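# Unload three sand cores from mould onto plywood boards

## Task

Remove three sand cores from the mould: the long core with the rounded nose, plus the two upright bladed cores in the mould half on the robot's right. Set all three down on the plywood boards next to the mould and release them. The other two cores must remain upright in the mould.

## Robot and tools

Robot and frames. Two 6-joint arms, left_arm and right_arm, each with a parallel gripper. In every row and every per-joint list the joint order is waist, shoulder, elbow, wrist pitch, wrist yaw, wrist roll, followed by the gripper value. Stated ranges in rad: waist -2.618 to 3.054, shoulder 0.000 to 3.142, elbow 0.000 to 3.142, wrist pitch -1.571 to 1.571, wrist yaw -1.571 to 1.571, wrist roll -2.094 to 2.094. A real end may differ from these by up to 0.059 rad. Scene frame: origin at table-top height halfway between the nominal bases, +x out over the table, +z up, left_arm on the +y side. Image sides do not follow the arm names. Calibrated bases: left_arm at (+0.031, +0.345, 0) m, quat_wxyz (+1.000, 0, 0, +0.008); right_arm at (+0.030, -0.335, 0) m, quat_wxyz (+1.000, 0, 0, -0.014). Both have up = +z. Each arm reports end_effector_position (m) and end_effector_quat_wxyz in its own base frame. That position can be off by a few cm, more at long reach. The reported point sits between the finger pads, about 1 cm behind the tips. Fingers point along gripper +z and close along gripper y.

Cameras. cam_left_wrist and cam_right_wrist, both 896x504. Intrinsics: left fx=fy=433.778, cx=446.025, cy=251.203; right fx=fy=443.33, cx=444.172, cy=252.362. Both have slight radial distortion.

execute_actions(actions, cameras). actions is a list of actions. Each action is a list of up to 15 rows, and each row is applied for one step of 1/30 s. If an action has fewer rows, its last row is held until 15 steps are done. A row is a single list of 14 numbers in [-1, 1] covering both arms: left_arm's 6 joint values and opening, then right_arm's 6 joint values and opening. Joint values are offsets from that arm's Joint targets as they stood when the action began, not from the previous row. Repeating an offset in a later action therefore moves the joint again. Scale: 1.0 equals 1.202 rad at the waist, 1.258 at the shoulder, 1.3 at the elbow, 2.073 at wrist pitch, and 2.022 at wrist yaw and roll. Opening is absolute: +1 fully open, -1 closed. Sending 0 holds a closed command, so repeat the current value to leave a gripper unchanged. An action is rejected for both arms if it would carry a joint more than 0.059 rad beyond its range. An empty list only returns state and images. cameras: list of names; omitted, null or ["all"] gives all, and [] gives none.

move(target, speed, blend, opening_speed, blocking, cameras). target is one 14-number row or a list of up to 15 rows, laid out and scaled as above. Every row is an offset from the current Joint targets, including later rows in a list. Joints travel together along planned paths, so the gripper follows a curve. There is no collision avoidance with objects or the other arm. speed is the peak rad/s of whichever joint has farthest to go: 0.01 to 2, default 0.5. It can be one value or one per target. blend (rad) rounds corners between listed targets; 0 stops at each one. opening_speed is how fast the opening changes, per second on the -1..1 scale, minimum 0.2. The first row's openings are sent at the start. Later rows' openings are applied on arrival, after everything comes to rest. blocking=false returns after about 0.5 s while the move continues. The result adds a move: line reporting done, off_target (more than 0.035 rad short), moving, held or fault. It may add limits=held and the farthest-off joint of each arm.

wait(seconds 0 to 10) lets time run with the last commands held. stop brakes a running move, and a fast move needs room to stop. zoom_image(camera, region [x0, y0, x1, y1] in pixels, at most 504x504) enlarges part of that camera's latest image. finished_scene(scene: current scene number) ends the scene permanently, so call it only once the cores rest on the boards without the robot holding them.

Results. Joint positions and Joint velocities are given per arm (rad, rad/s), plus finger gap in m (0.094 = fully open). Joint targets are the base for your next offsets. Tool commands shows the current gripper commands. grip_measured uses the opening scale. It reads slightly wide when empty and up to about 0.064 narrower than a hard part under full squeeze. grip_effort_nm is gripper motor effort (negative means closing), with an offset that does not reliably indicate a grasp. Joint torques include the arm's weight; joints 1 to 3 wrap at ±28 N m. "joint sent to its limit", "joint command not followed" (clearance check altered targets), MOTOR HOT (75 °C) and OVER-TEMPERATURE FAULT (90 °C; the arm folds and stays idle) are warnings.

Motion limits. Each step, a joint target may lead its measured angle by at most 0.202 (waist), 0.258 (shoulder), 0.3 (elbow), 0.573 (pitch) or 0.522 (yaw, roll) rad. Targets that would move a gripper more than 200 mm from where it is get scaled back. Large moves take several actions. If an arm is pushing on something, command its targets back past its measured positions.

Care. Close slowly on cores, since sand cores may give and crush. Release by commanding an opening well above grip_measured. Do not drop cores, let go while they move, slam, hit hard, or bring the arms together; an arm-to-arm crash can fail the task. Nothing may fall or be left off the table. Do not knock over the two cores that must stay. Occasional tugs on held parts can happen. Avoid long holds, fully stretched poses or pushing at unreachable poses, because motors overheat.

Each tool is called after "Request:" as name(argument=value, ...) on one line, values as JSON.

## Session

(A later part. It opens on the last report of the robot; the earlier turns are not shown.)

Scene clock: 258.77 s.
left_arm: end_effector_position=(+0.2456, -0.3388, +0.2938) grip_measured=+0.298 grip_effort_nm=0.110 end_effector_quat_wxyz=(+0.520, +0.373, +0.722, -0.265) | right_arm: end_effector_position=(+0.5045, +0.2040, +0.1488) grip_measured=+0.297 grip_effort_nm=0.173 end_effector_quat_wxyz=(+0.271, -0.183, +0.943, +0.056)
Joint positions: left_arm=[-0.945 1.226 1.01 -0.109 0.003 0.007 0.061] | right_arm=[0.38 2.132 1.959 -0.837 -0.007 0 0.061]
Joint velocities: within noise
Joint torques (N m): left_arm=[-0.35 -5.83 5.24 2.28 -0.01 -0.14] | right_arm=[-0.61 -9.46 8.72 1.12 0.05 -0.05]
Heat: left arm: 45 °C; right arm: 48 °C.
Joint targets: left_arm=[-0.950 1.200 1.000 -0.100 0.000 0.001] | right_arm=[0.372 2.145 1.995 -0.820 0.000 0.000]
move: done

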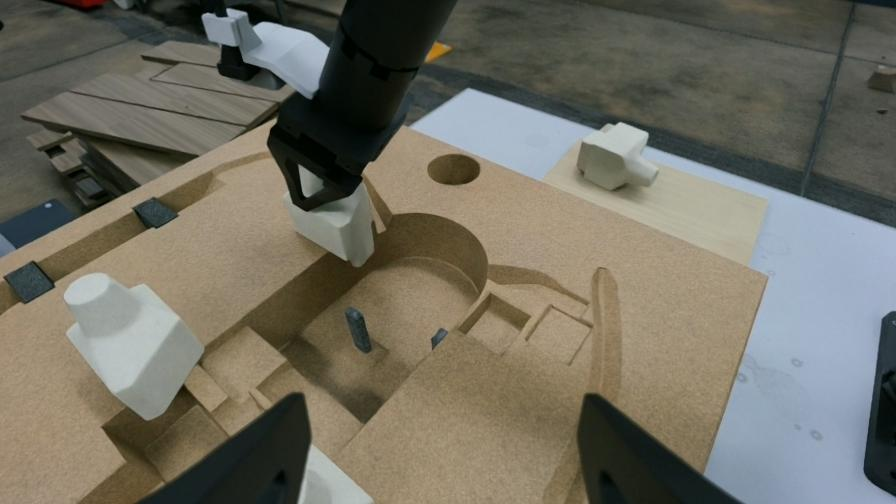

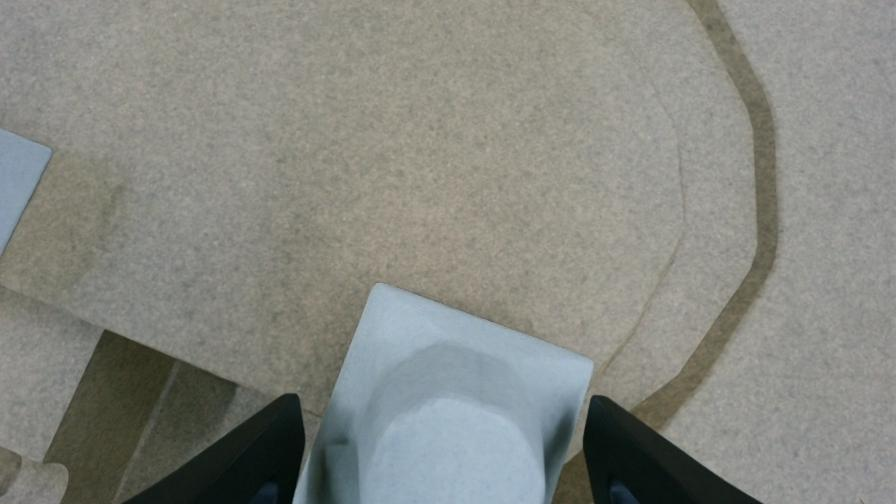

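Request:
move(target=[0,0,0,0,0,0,0.3,0,-0.014,0.0,-0.008,0,0,-0.7], opening_speed=0.5, cameras=["cam_right_wrist","cam_left_wrist"])

Scene clock: 263.47 s.
left_arm: end_effector_position=(+0.2456, -0.3388, +0.2938) grip_measured=+0.298 grip_effort_nm=0.120 end_effector_quat_wxyz=(+0.520, +0.373, +0.722, -0.265) | right_arm: end_effector_position=(+0.5060, +0.2041, +0.1537) grip_measured=-0.246 grip_effort_nm=-1.004 end_effector_quat_wxyz=(+0.274, -0.174, +0.944, +0.059)
Joint positions: left_arm=[-0.945 1.226 1.01 -0.109 0.003 0.007 0.061] | right_arm=[0.379 2.132 1.975 -0.845 -0.008 0.017 0.035]
Joint velocities: within noise
Joint torques (N m): left_arm=[-0.34 -5.79 5.2 2.27 -0.03 -0.11] | right_arm=[-0.58 -10.81 7.43 1.05 0.06 -0.22]
Heat: left arm: 45 °C; right arm: 46 °C.
Joint targets: left_arm=[-0.950 1.200 1.000 -0.100 0.000 0.001] | right_arm=[0.372 2.128 1.995 -0.836 0.000 0.000]
move: done

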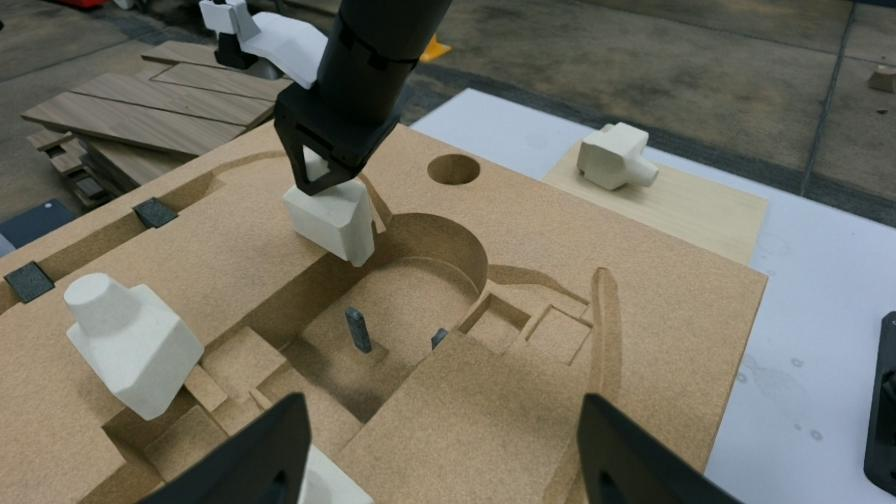

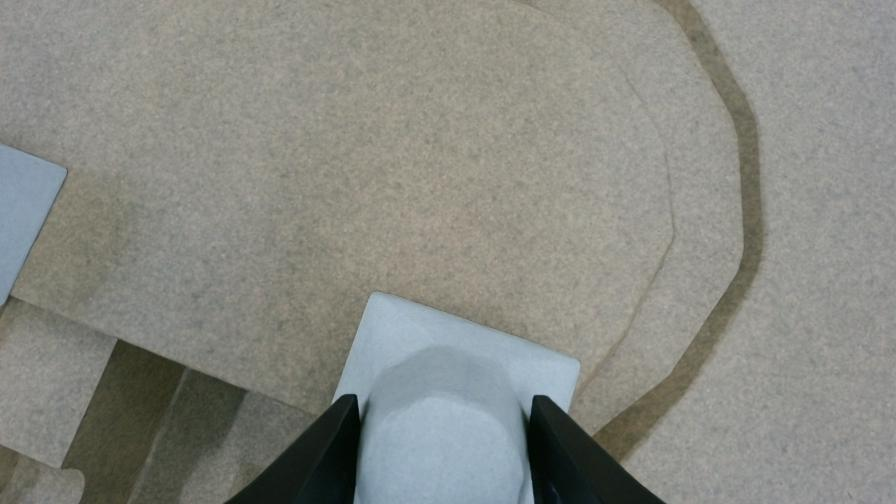

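Request:
move(target=[[0,0,0,0,0,0,0.3,0.005,0.0175,0.127,-0.0675,0,0,-0.7],[0,0,0,0,0,0,0.3,0.005,0.061,0.30,-0.147,0,0,-0.7]], blend=0.05, speed=0.22, cameras=["cam_right_wrist","cam_left_wrist"])

Scene clock: 272.43 s.
left_arm: end_effector_position=(+0.2456, -0.3388, +0.2938) grip_measured=+0.298 grip_effort_nm=0.125 end_effector_quat_wxyz=(+0.520, +0.373, +0.722, -0.265) | right_arm: end_effector_position=(+0.4992, +0.2011, +0.2110) grip_measured=-0.257 grip_effort_nm=-1.009 end_effector_quat_wxyz=(+0.261, -0.180, +0.947, +0.054)
Joint positions: left_arm=[-0.945 1.226 1.01 -0.109 0.003 0.007 0.061] | right_arm=[0.379 2.202 2.337 -1.166 -0.006 0.006 0.035]
Joint velocities: within noise
Joint torques (N m): left_arm=[-0.36 -5.93 5.22 2.26 0 -0.13] | right_arm=[-0.09 -10.43 9.22 1.17 0.05 -0.1]
Heat: left arm: 45 °C; right arm: 45 °C.
Joint targets: left_arm=[-0.950 1.200 1.000 -0.100 0.000 0.001] | right_arm=[0.378 2.204 2.385 -1.141 0.000 0.000]
move: off_target (right_arm); right_arm: the elbow is farthest, 0.048 rad from its target

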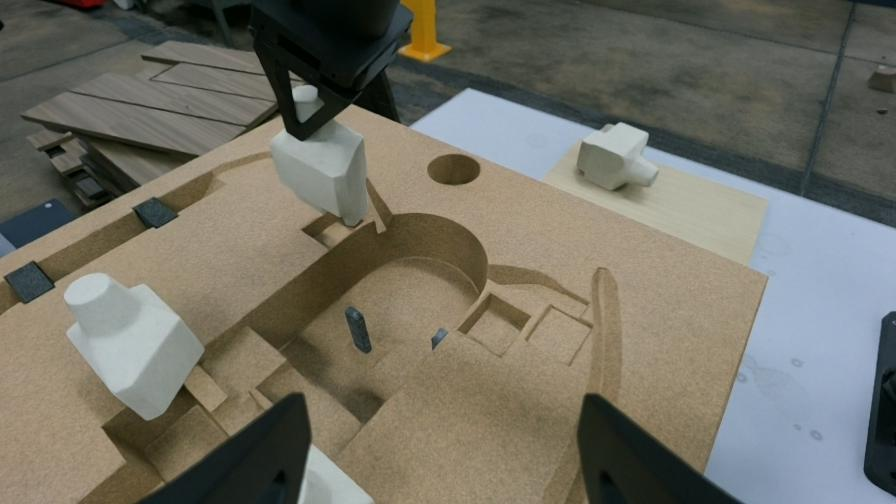

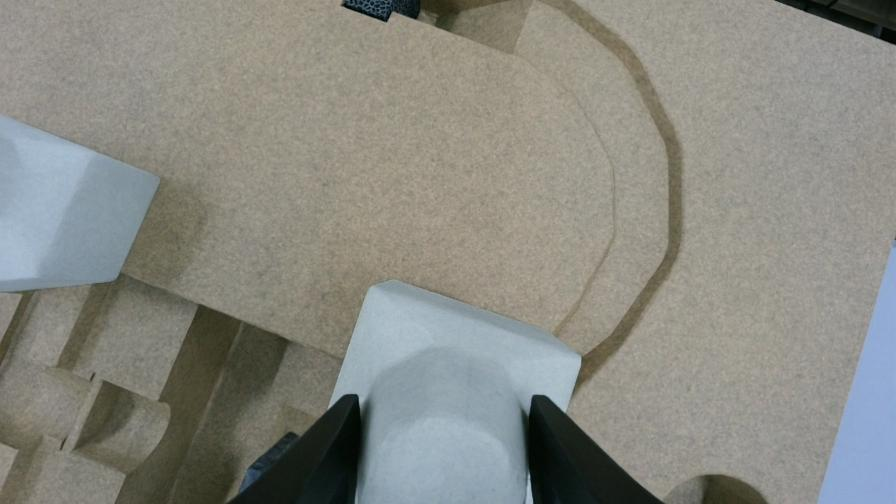

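Request:
move(target=[[0,0,0,0,0,0,0.3,0,-0.339,-0.373,0.029,0,0,-0.7],[0,0,0,0,0,0,0.3,-0.73,-0.5175,-0.619,0,-0.371,-0.396,-0.7]], blend=0.06, speed=0.3, cameras=["cam_right_wrist","cam_left_wrist"])

Scene clock: 312.80 s.
left_arm: end_effector_position=(+0.2456, -0.3388, +0.2939) grip_measured=+0.298 grip_effort_nm=0.120 end_effector_quat_wxyz=(+0.520, +0.373, +0.721, -0.265) | right_arm: end_effector_position=(+0.3661, -0.0673, +0.2486) grip_measured=-0.257 grip_effort_nm=-1.004 end_effector_quat_wxyz=(+0.352, -0.204, +0.900, +0.154)
Joint positions: left_arm=[-0.945 1.226 1.01 -0.109 0.003 0.007 0.061] | right_arm=[-0.497 1.596 1.581 -1.151 -0.697 -0.794 0.035]
Joint velocities: within noise
Joint torques (N m): left_arm=[-0.29 -5.78 5.24 2.27 -0.02 -0.13] | right_arm=[-0.13 -9.5 5.42 0.79 -0.81 -0.09]
Heat: left arm: 47 °C; right arm: 50 °C.
Joint targets: left_arm=[-0.950 1.200 1.000 -0.100 0.000 0.001] | right_arm=[-0.499 1.553 1.580 -1.141 -0.751 -0.801]
move: off_target (right_arm); right_arm: the wrist yaw is farthest, 0.053 rad from its target

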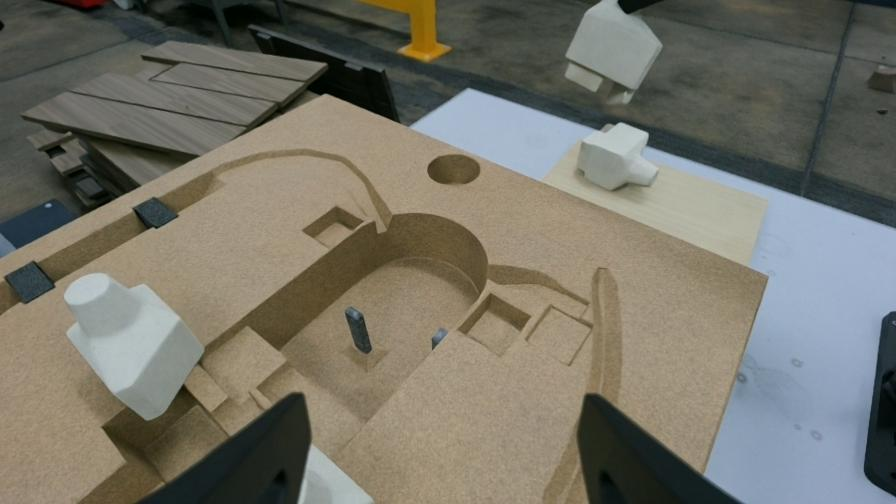

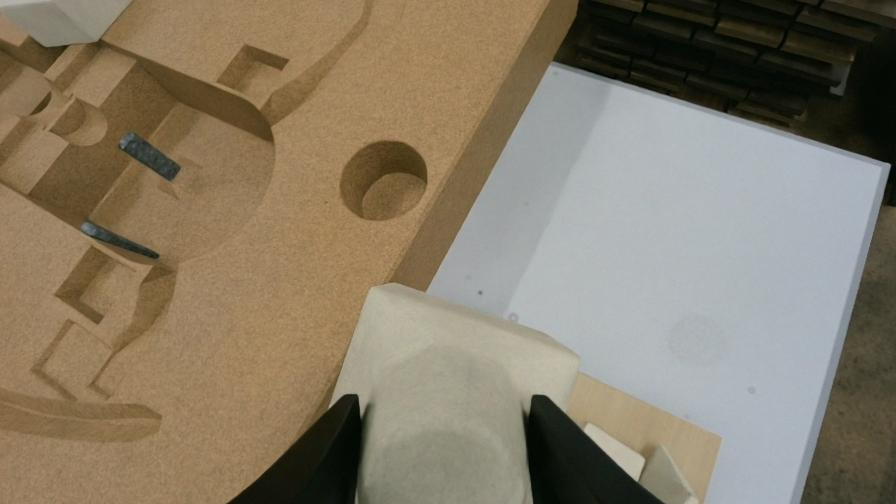

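Request:
move(target=[0,0,0,0,0,0,0.3,-0.958,-0.538,-0.815,0.1,-0.4,-0.247,-0.7], speed=0.35, cameras=["cam_right_wrist","cam_left_wrist"])

Request:
zoom_image(camera="cam_left_wrist", region=[480, 0, 896, 300])

Scene clock: 324.30 s.
left_arm: end_effector_position=(+0.2456, -0.3388, +0.2939) grip_measured=+0.298 grip_effort_nm=0.125 end_effector_quat_wxyz=(+0.520, +0.373, +0.721, -0.265) | right_arm: end_effector_position=(+0.1689, -0.1383, +0.2066) grip_measured=-0.257 grip_effort_nm=-1.009 end_effector_quat_wxyz=(+0.673, +0.046, +0.738, -0.023)
Joint positions: left_arm=[-0.945 1.226 1.01 -0.109 0.003 0.007 0.061] | right_arm=[-1.643 0.892 0.522 -0.952 -1.474 -1.294 0.035]
Joint velocities: within noise
Joint torques (N m): left_arm=[-0.31 -5.71 5.22 2.29 0 -0.13] | right_arm=[-0.65 -1.72 5.27 0.57 -1.32 -0.11]
Heat: left arm: 47 °C; right arm: 48 °C.
Joint targets: left_arm=[-0.950 1.200 1.000 -0.100 0.000 0.001] | right_arm=[-1.651 0.876 0.520 -0.933 -1.560 -1.300]
move: off_target (right_arm); right_arm: the wrist yaw is farthest, 0.085 rad from its target

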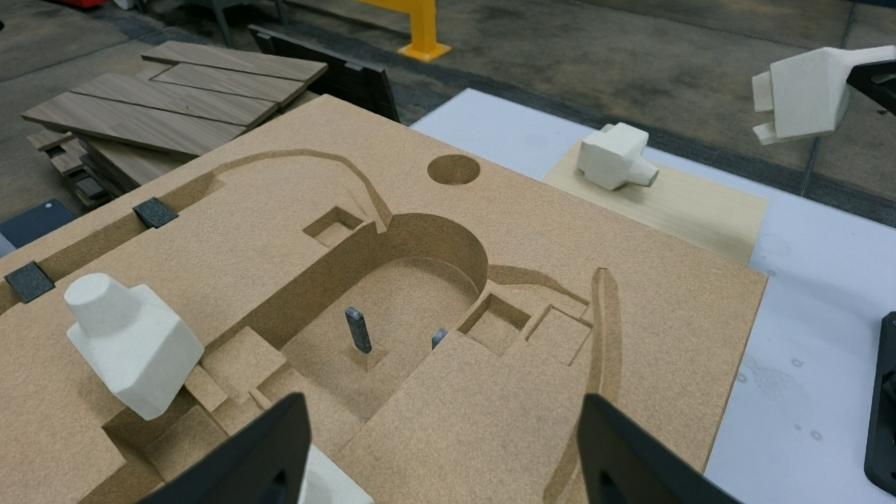

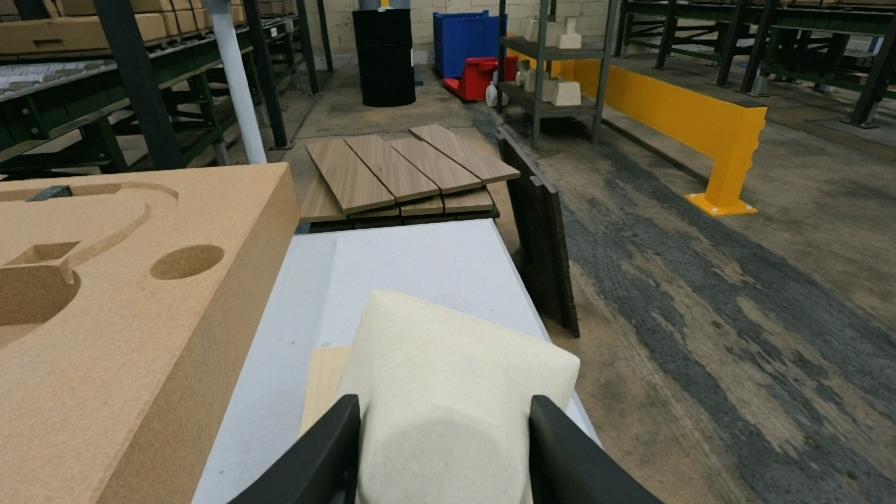

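Scaled by 1.212.

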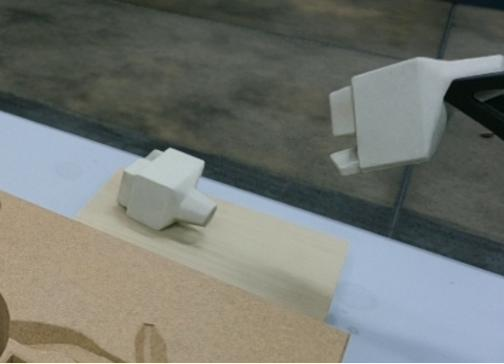

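Request:
move(target=[0,0,0,0,0,0,0.3,0,0.1455,-0.22,0.221,0,0,-0.7], speed=0.25, cameras=["cam_right_wrist","cam_left_wrist"])

Request:
zoom_image(camera="cam_left_wrist", region=[560, 40, 896, 280])

Scene clock: 330.83 s.
left_arm: end_effector_position=(+0.2456, -0.3388, +0.2939) grip_measured=+0.298 grip_effort_nm=0.115 end_effector_quat_wxyz=(+0.520, +0.373, +0.721, -0.265) | right_arm: end_effector_position=(+0.1691, -0.1356, +0.1259) grip_measured=-0.257 grip_effort_nm=-1.013 end_effector_quat_wxyz=(+0.674, +0.043, +0.737, -0.025)
Joint positions: left_arm=[-0.945 1.226 1.01 -0.109 0.003 0.007 0.061] | right_arm=[-1.643 1.06 0.236 -0.494 -1.478 -1.295 0.035]
Joint velocities: within noise
Joint torques (N m): left_arm=[-0.4 -5.74 5.26 2.27 -0.04 -0.11] | right_arm=[-0.66 -0.91 4.49 0.62 -1.28 -0.1]
Heat: left arm: 47 °C; right arm: 44 °C.
Joint targets: left_arm=[-0.950 1.200 1.000 -0.100 0.000 0.001] | right_arm=[-1.651 1.059 0.234 -0.475 -1.559 -1.300]
move: off_target (right_arm); right_arm: the wrist yaw is farthest, 0.082 rad from its target

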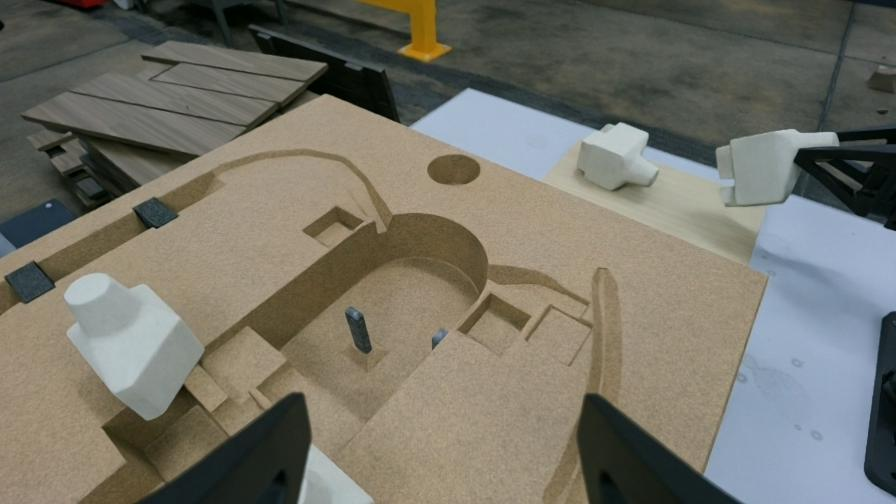

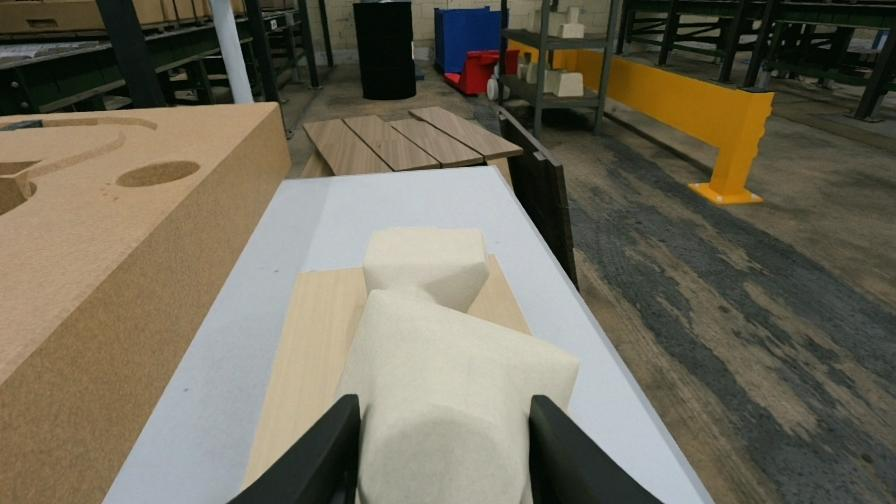

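Scaled by 1.500.

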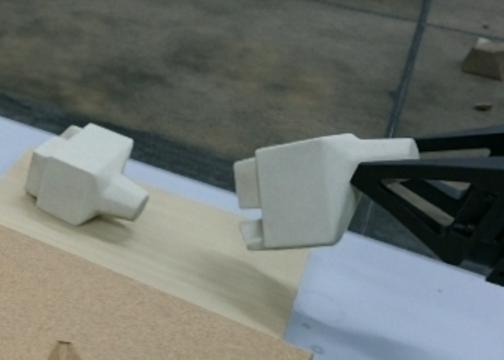

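Request:
move(target=[0,0,0,0,0,0,0.3,0,0.1405,-0.063,0.125,0,0,-0.7], speed=0.14, cameras=["cam_right_wrist","cam_left_wrist"])

Request:
zoom_image(camera="cam_left_wrist", region=[560, 80, 896, 320])

Scene clock: 336.60 s.
left_arm: end_effector_position=(+0.2456, -0.3388, +0.2939) grip_measured=+0.298 grip_effort_nm=0.110 end_effector_quat_wxyz=(+0.520, +0.373, +0.721, -0.265) | right_arm: end_effector_position=(+0.1692, -0.1361, +0.0976) grip_measured=-0.257 grip_effort_nm=-1.004 end_effector_quat_wxyz=(+0.676, +0.041, +0.735, -0.026)
Joint positions: left_arm=[-0.945 1.226 1.01 -0.109 0.003 0.007 0.061] | right_arm=[-1.643 1.235 0.157 -0.235 -1.484 -1.295 0.035]
Joint velocities: within noise
Joint torques (N m): left_arm=[-0.35 -5.75 5.27 2.28 -0.03 -0.13] | right_arm=[-0.62 -1.28 3.48 0.57 -1.21 -0.1]
Heat: left arm: 47 °C; right arm: 42 °C.
Joint targets: left_arm=[-0.950 1.200 1.000 -0.100 0.000 0.001] | right_arm=[-1.651 1.236 0.153 -0.216 -1.559 -1.300]
move: off_target (right_arm); right_arm: the wrist yaw is farthest, 0.075 rad from its target

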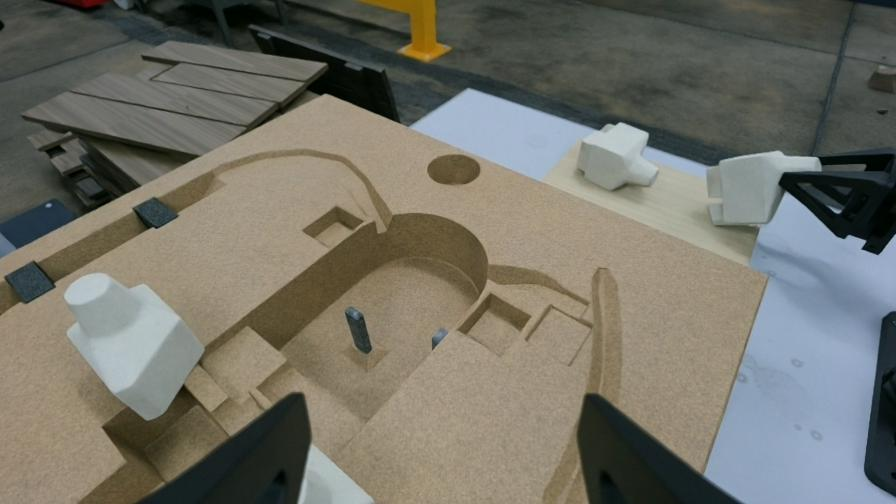

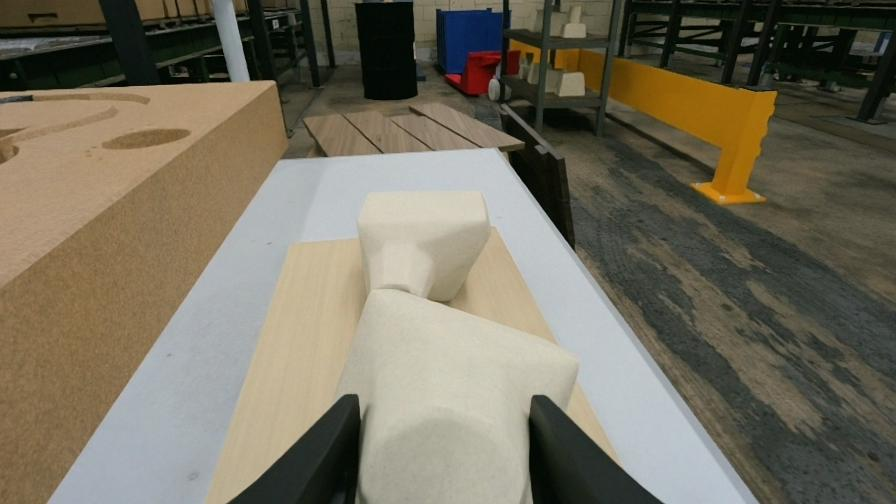

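Scaled by 1.500.

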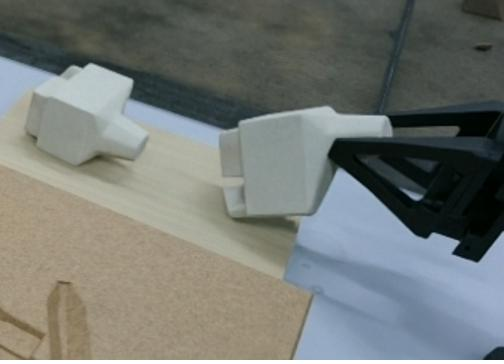

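Request:
move(target=[0,0,0,0,0,0,0.3,0.05,0.06,-0.012,0.045,0,0,-0.7], speed=0.1, cameras=["cam_right_wrist","cam_left_wrist"])

Request:
zoom_image(camera="cam_left_wrist", region=[560, 80, 896, 320])

Scene clock: 343.10 s.
left_arm: end_effector_position=(+0.2456, -0.3388, +0.2939) grip_measured=+0.298 grip_effort_nm=0.125 end_effector_quat_wxyz=(+0.520, +0.373, +0.721, -0.265) | right_arm: end_effector_position=(+0.1751, -0.1308, +0.0940) grip_measured=-0.257 grip_effort_nm=-1.004 end_effector_quat_wxyz=(+0.685, +0.016, +0.728, -0.017)
Joint positions: left_arm=[-0.945 1.226 1.01 -0.109 0.003 0.007 0.061] | right_arm=[-1.6 1.307 0.145 -0.134 -1.508 -1.298 0.035]
Joint velocities: within noise
Joint torques (N m): left_arm=[-0.28 -5.81 5.19 2.28 -0.01 -0.13] | right_arm=[0.79 -1.37 2.89 0.49 -0.99 -0.07]
Heat: left arm: 47 °C; right arm: 40 °C.
Joint targets: left_arm=[-0.950 1.200 1.000 -0.100 0.000 0.001] | right_arm=[-1.591 1.311 0.137 -0.123 -1.560 -1.300]
move: off_target (right_arm); right_arm: the wrist yaw is farthest, 0.051 rad from its target

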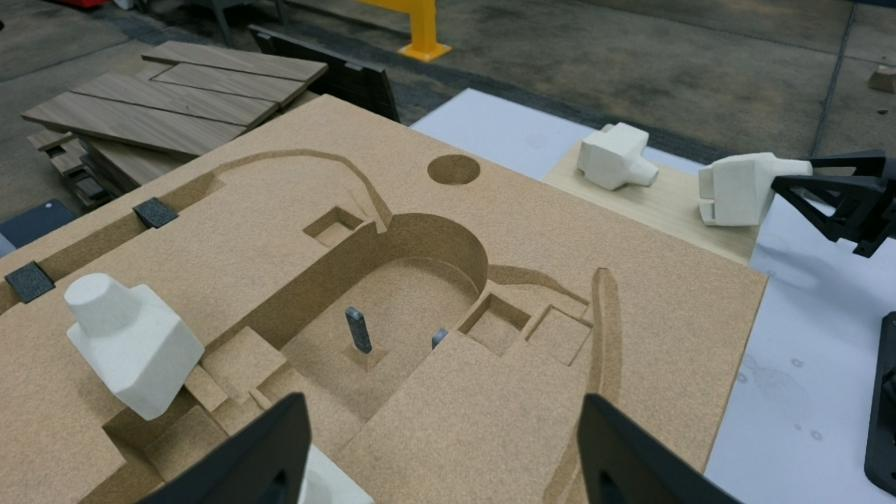

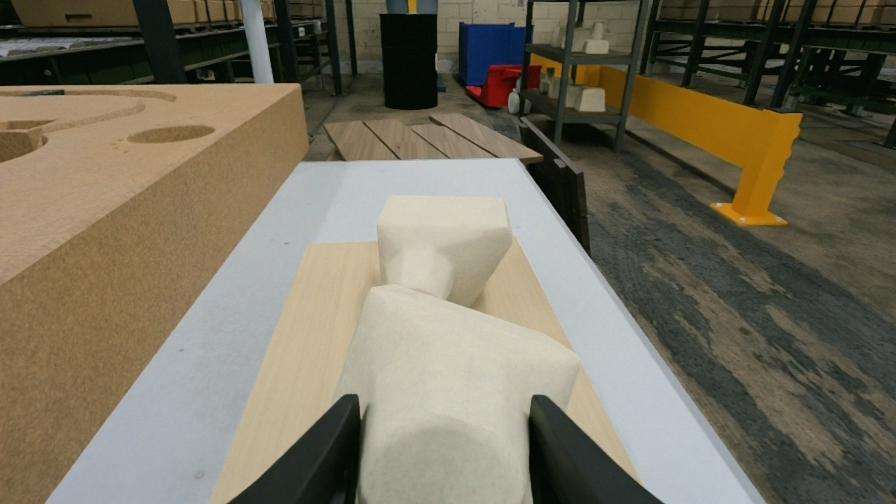

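Scaled by 1.500.

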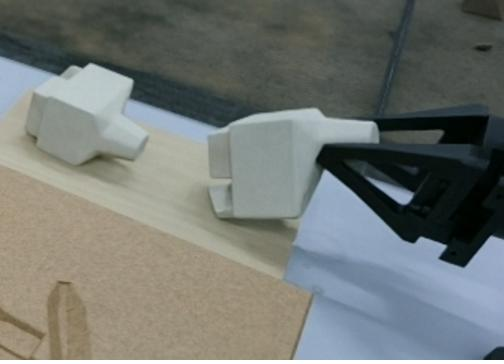

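Request:
move(target=[0,0,0,0,0,0,0.3,0,0.07,-0.013,0.053,0,0,-0.3], speed=0.1, cameras=["cam_right_wrist","cam_left_wrist"])

Request:
zoom_image(camera="cam_left_wrist", region=[560, 80, 896, 320])

Scene clock: 348.37 s.
left_arm: end_effector_position=(+0.2456, -0.3388, +0.2939) grip_measured=+0.298 grip_effort_nm=0.125 end_effector_quat_wxyz=(+0.520, +0.373, +0.721, -0.265) | right_arm: end_effector_position=(+0.1754, -0.1306, +0.0896) grip_measured=-0.257 grip_effort_nm=-1.009 end_effector_quat_wxyz=(+0.695, +0.011, +0.719, -0.016)
Joint positions: left_arm=[-0.945 1.226 1.01 -0.109 0.003 0.007 0.061] | right_arm=[-1.6 1.394 0.129 -0.027 -1.537 -1.298 0.035]
Joint velocities: within noise
Joint torques (N m): left_arm=[-0.42 -5.79 5.27 2.29 -0.04 -0.14] | right_arm=[0.83 -1.48 2.36 0.55 -0.72 -0.07]
Heat: left arm: 48 °C; right arm: 39 °C.
Joint targets: left_arm=[-0.950 1.200 1.000 -0.100 0.000 0.001] | right_arm=[-1.591 1.399 0.120 -0.013 -1.559 -1.300]
move: done

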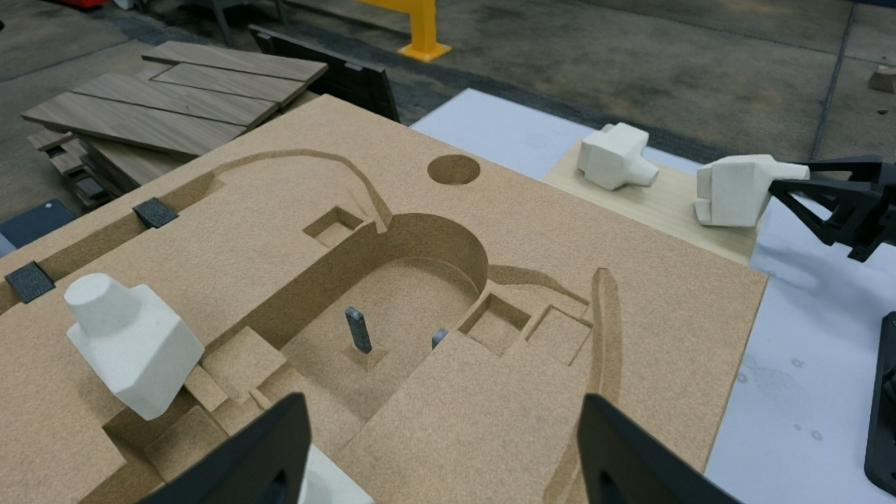

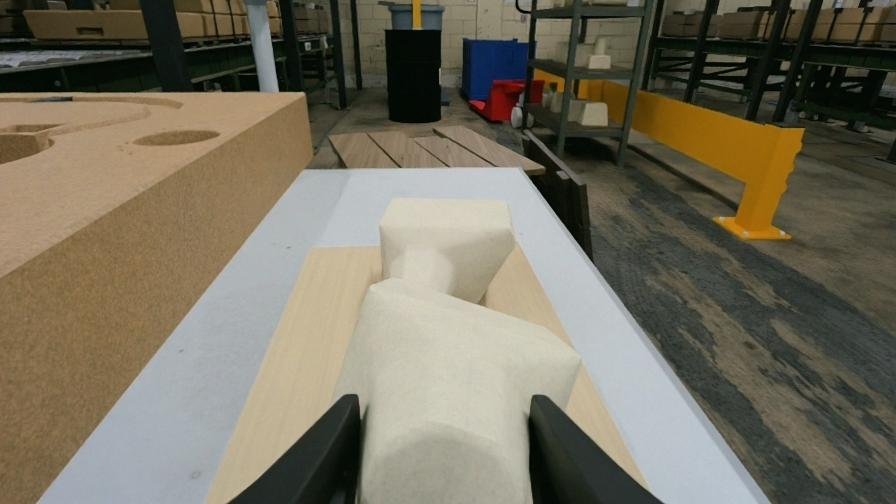

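Scaled by 1.500.

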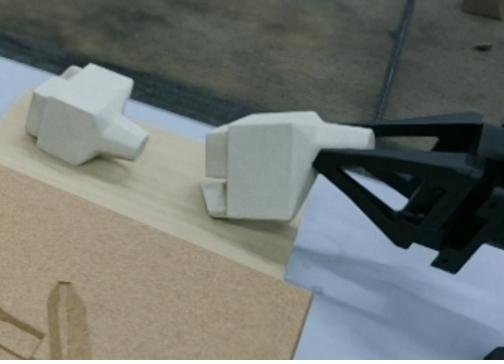

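Request:
move(target=[0,0,0,0,0,0,0.3,0,0.1,-0.018,0.077,0,0,-0.3], speed=0.1, cameras=["cam_right_wrist","cam_left_wrist"])

Request:
zoom_image(camera="cam_left_wrist", region=[560, 80, 896, 320])

Scene clock: 353.73 s.
left_arm: end_effector_position=(+0.2456, -0.3388, +0.2939) grip_measured=+0.298 grip_effort_nm=0.115 end_effector_quat_wxyz=(+0.520, +0.373, +0.721, -0.265) | right_arm: end_effector_position=(+0.1755, -0.1302, +0.0810) grip_measured=-0.258 grip_effort_nm=-1.004 end_effector_quat_wxyz=(+0.703, +0.003, +0.711, -0.019)
Joint positions: left_arm=[-0.945 1.226 1.01 -0.109 0.003 0.007 0.061] | right_arm=[-1.6 1.518 0.107 0.135 -1.561 -1.298 0.035]
Joint velocities: within noise
Joint torques (N m): left_arm=[-0.31 -5.78 5.22 2.28 -0.01 -0.14] | right_arm=[0.8 -1.73 1.69 0.54 -0.47 -0.08]
Heat: left arm: 48 °C; right arm: 39 °C.
Joint targets: left_arm=[-0.950 1.200 1.000 -0.100 0.000 0.001] | right_arm=[-1.591 1.526 0.097 0.147 -1.559 -1.300]
move: done

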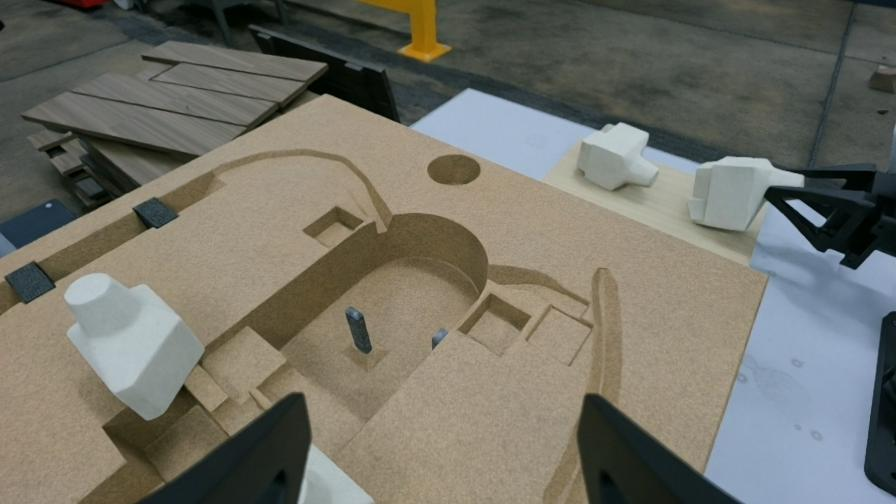

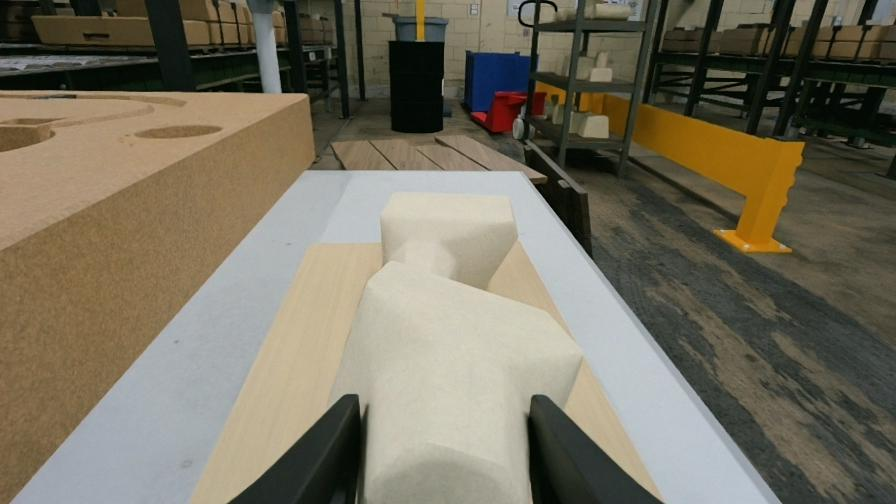

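Scaled by 1.500.

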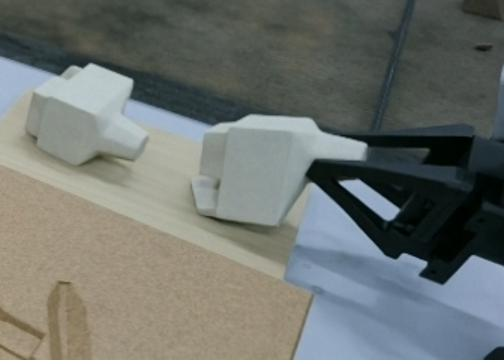

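Request:
move(target=[0,0,0,0,0,0,0.3,0,0.11,-0.012,0.079,0,0,-0.3], speed=0.1, cameras=["cam_right_wrist","cam_left_wrist"])

Request:
zoom_image(camera="cam_left_wrist", region=[560, 80, 896, 320])

Scene clock: 358.77 s.
left_arm: end_effector_position=(+0.2456, -0.3388, +0.2939) grip_measured=+0.298 grip_effort_nm=0.125 end_effector_quat_wxyz=(+0.520, +0.373, +0.721, -0.265) | right_arm: end_effector_position=(+0.1756, -0.1288, +0.0713) grip_measured=-0.259 grip_effort_nm=-1.009 end_effector_quat_wxyz=(+0.710, +0.004, +0.704, -0.015)
Joint positions: left_arm=[-0.945 1.226 1.01 -0.109 0.003 0.007 0.061] | right_arm=[-1.6 1.655 0.091 0.289 -1.579 -1.291 0.035]
Joint velocities: within noise
Joint torques (N m): left_arm=[-0.31 -5.76 5.19 2.26 -0.03 -0.11] | right_arm=[0.79 -2.02 1.01 0.65 -0.3 -0.15]
Heat: left arm: 48 °C; right arm: 38 °C.
Joint targets: left_arm=[-0.950 1.200 1.000 -0.100 0.000 0.001] | right_arm=[-1.591 1.664 0.081 0.310 -1.559 -1.300]
move: done

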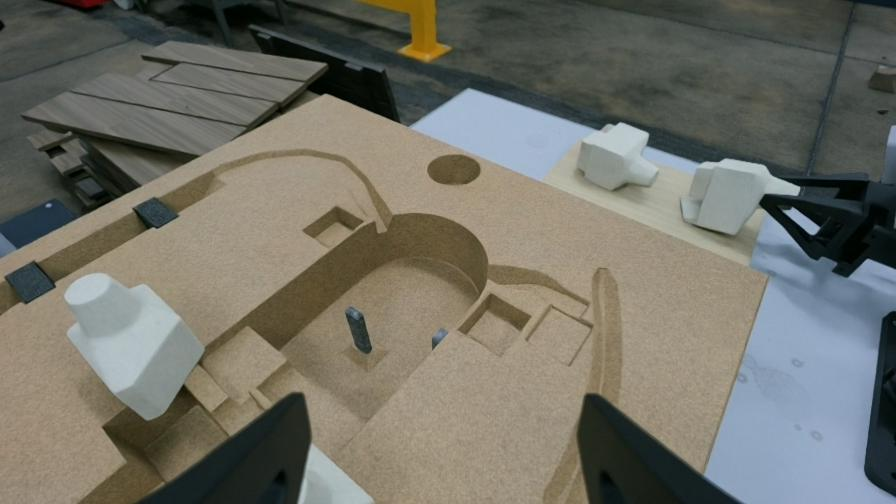

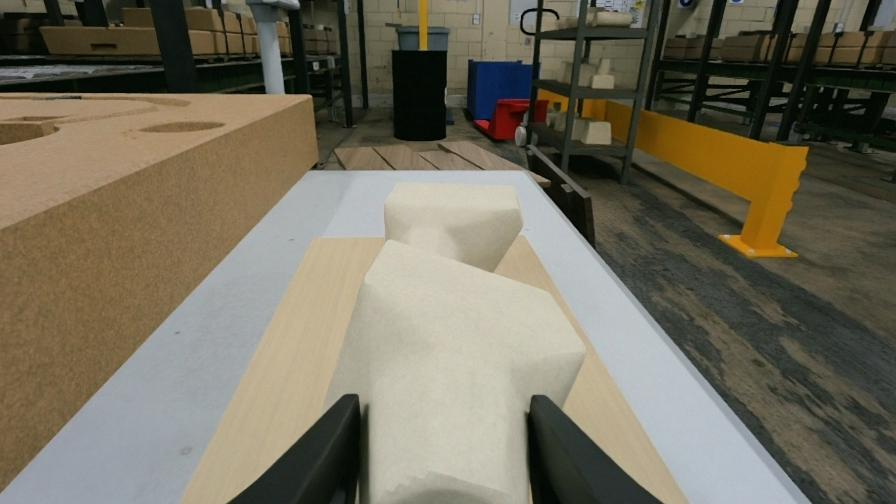

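Scaled by 1.500.

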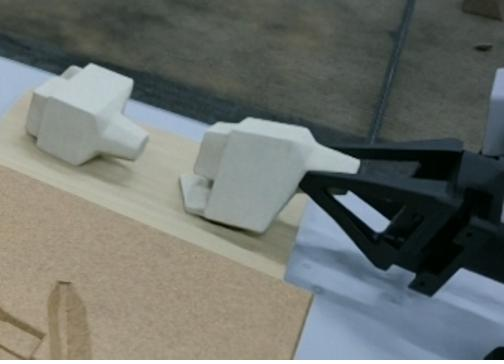

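Request:
move(target=[0,0,0,0,0,0,0.3,0,0.065,-0.004,0.042,0,0,-0.3], speed=0.08, cameras=["cam_right_wrist","cam_left_wrist"])

Request:
zoom_image(camera="cam_left_wrist", region=[560, 80, 896, 320])

Scene clock: 364.47 s.
left_arm: end_effector_position=(+0.2456, -0.3388, +0.2939) grip_measured=+0.298 grip_effort_nm=0.120 end_effector_quat_wxyz=(+0.520, +0.373, +0.721, -0.265) | right_arm: end_effector_position=(+0.1756, -0.1284, +0.0642) grip_measured=-0.260 grip_effort_nm=-1.004 end_effector_quat_wxyz=(+0.710, +0.005, +0.704, -0.014)
Joint positions: left_arm=[-0.945 1.226 1.01 -0.109 0.003 0.007 0.061] | right_arm=[-1.6 1.735 0.084 0.375 -1.579 -1.288 0.035]
Joint velocities: within noise
Joint torques (N m): left_arm=[-0.35 -5.81 5.26 2.27 0.01 -0.14] | right_arm=[0.8 -2.21 0.62 0.68 -0.3 -0.18]
Heat: left arm: 48 °C; right arm: 38 °C.
Joint targets: left_arm=[-0.950 1.200 1.000 -0.100 0.000 0.001] | right_arm=[-1.591 1.746 0.076 0.397 -1.559 -1.300]
move: done

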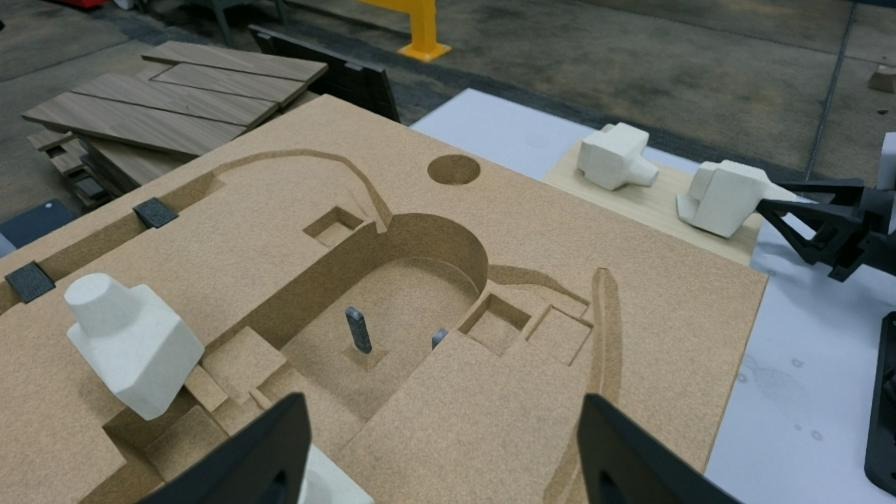

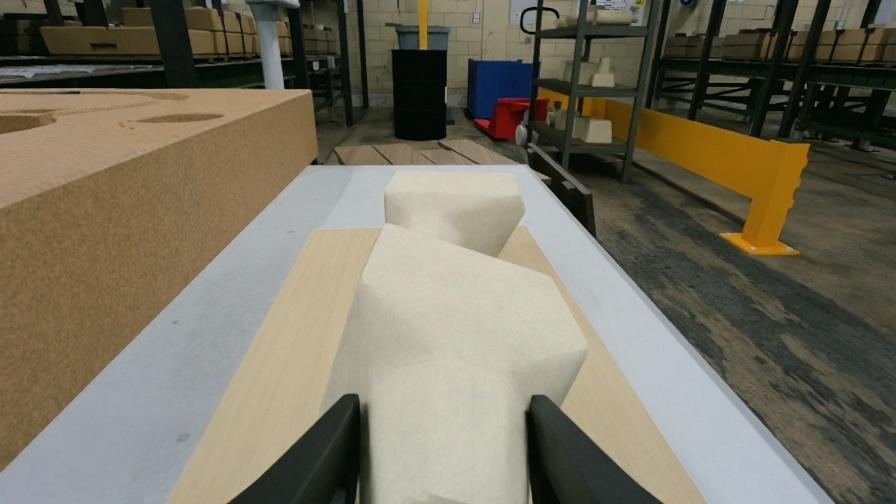

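Scaled by 1.500.

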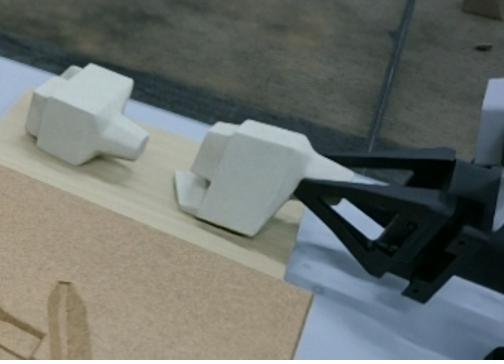

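Request:
move(target=[[0,0,0,0,0,0,0.3,0,0,0,0,0,0,-0.21],[0,0,0,0,0,0,0.3,0,0,0,0,0,0,0.25]], opening_speed=0.2, cameras=["cam_right_wrist","cam_left_wrist"])

Request:
zoom_image(camera="cam_left_wrist", region=[560, 80, 896, 320])

Scene clock: 373.00 s.
left_arm: end_effector_position=(+0.2456, -0.3388, +0.2939) grip_measured=+0.298 grip_effort_nm=0.120 end_effector_quat_wxyz=(+0.520, +0.373, +0.721, -0.265) | right_arm: end_effector_position=(+0.1755, -0.1301, +0.0591) grip_measured=+0.247 grip_effort_nm=0.178 end_effector_quat_wxyz=(+0.699, +0.003, +0.715, -0.022)
Joint positions: left_arm=[-0.945 1.226 1.01 -0.109 0.003 0.007 0.061] | right_arm=[-1.6 1.735 0.082 0.387 -1.548 -1.294 0.059]
Joint velocities: within noise
Joint torques (N m): left_arm=[-0.29 -5.79 5.22 2.28 0 -0.11] | right_arm=[0.83 -2.22 0.77 0.54 -0.58 -0.11]
Heat: left arm: 48 °C; right arm: 37 °C.
Joint targets: left_arm=[-0.950 1.200 1.000 -0.100 0.000 0.001] | right_arm=[-1.591 1.746 0.076 0.397 -1.559 -1.300]
move: done

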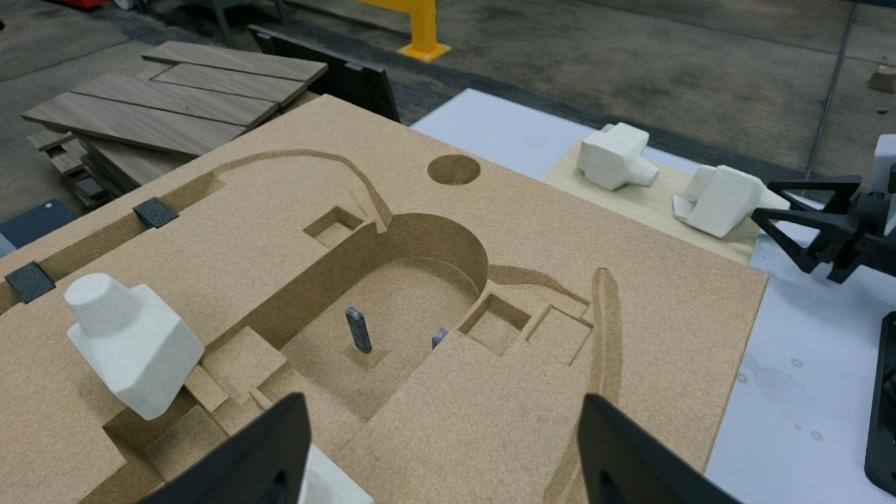

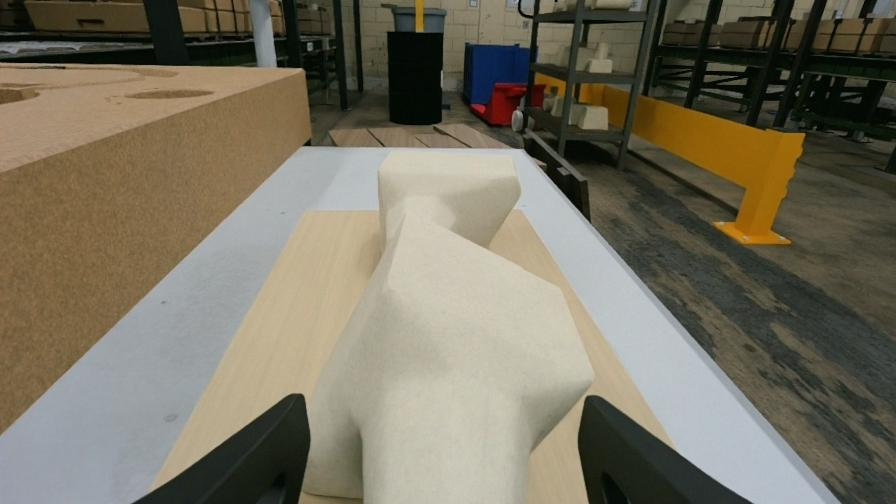

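Scaled by 1.500.

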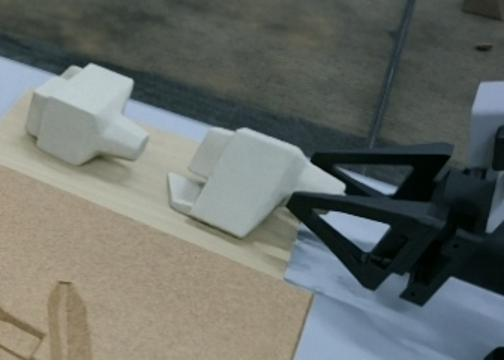

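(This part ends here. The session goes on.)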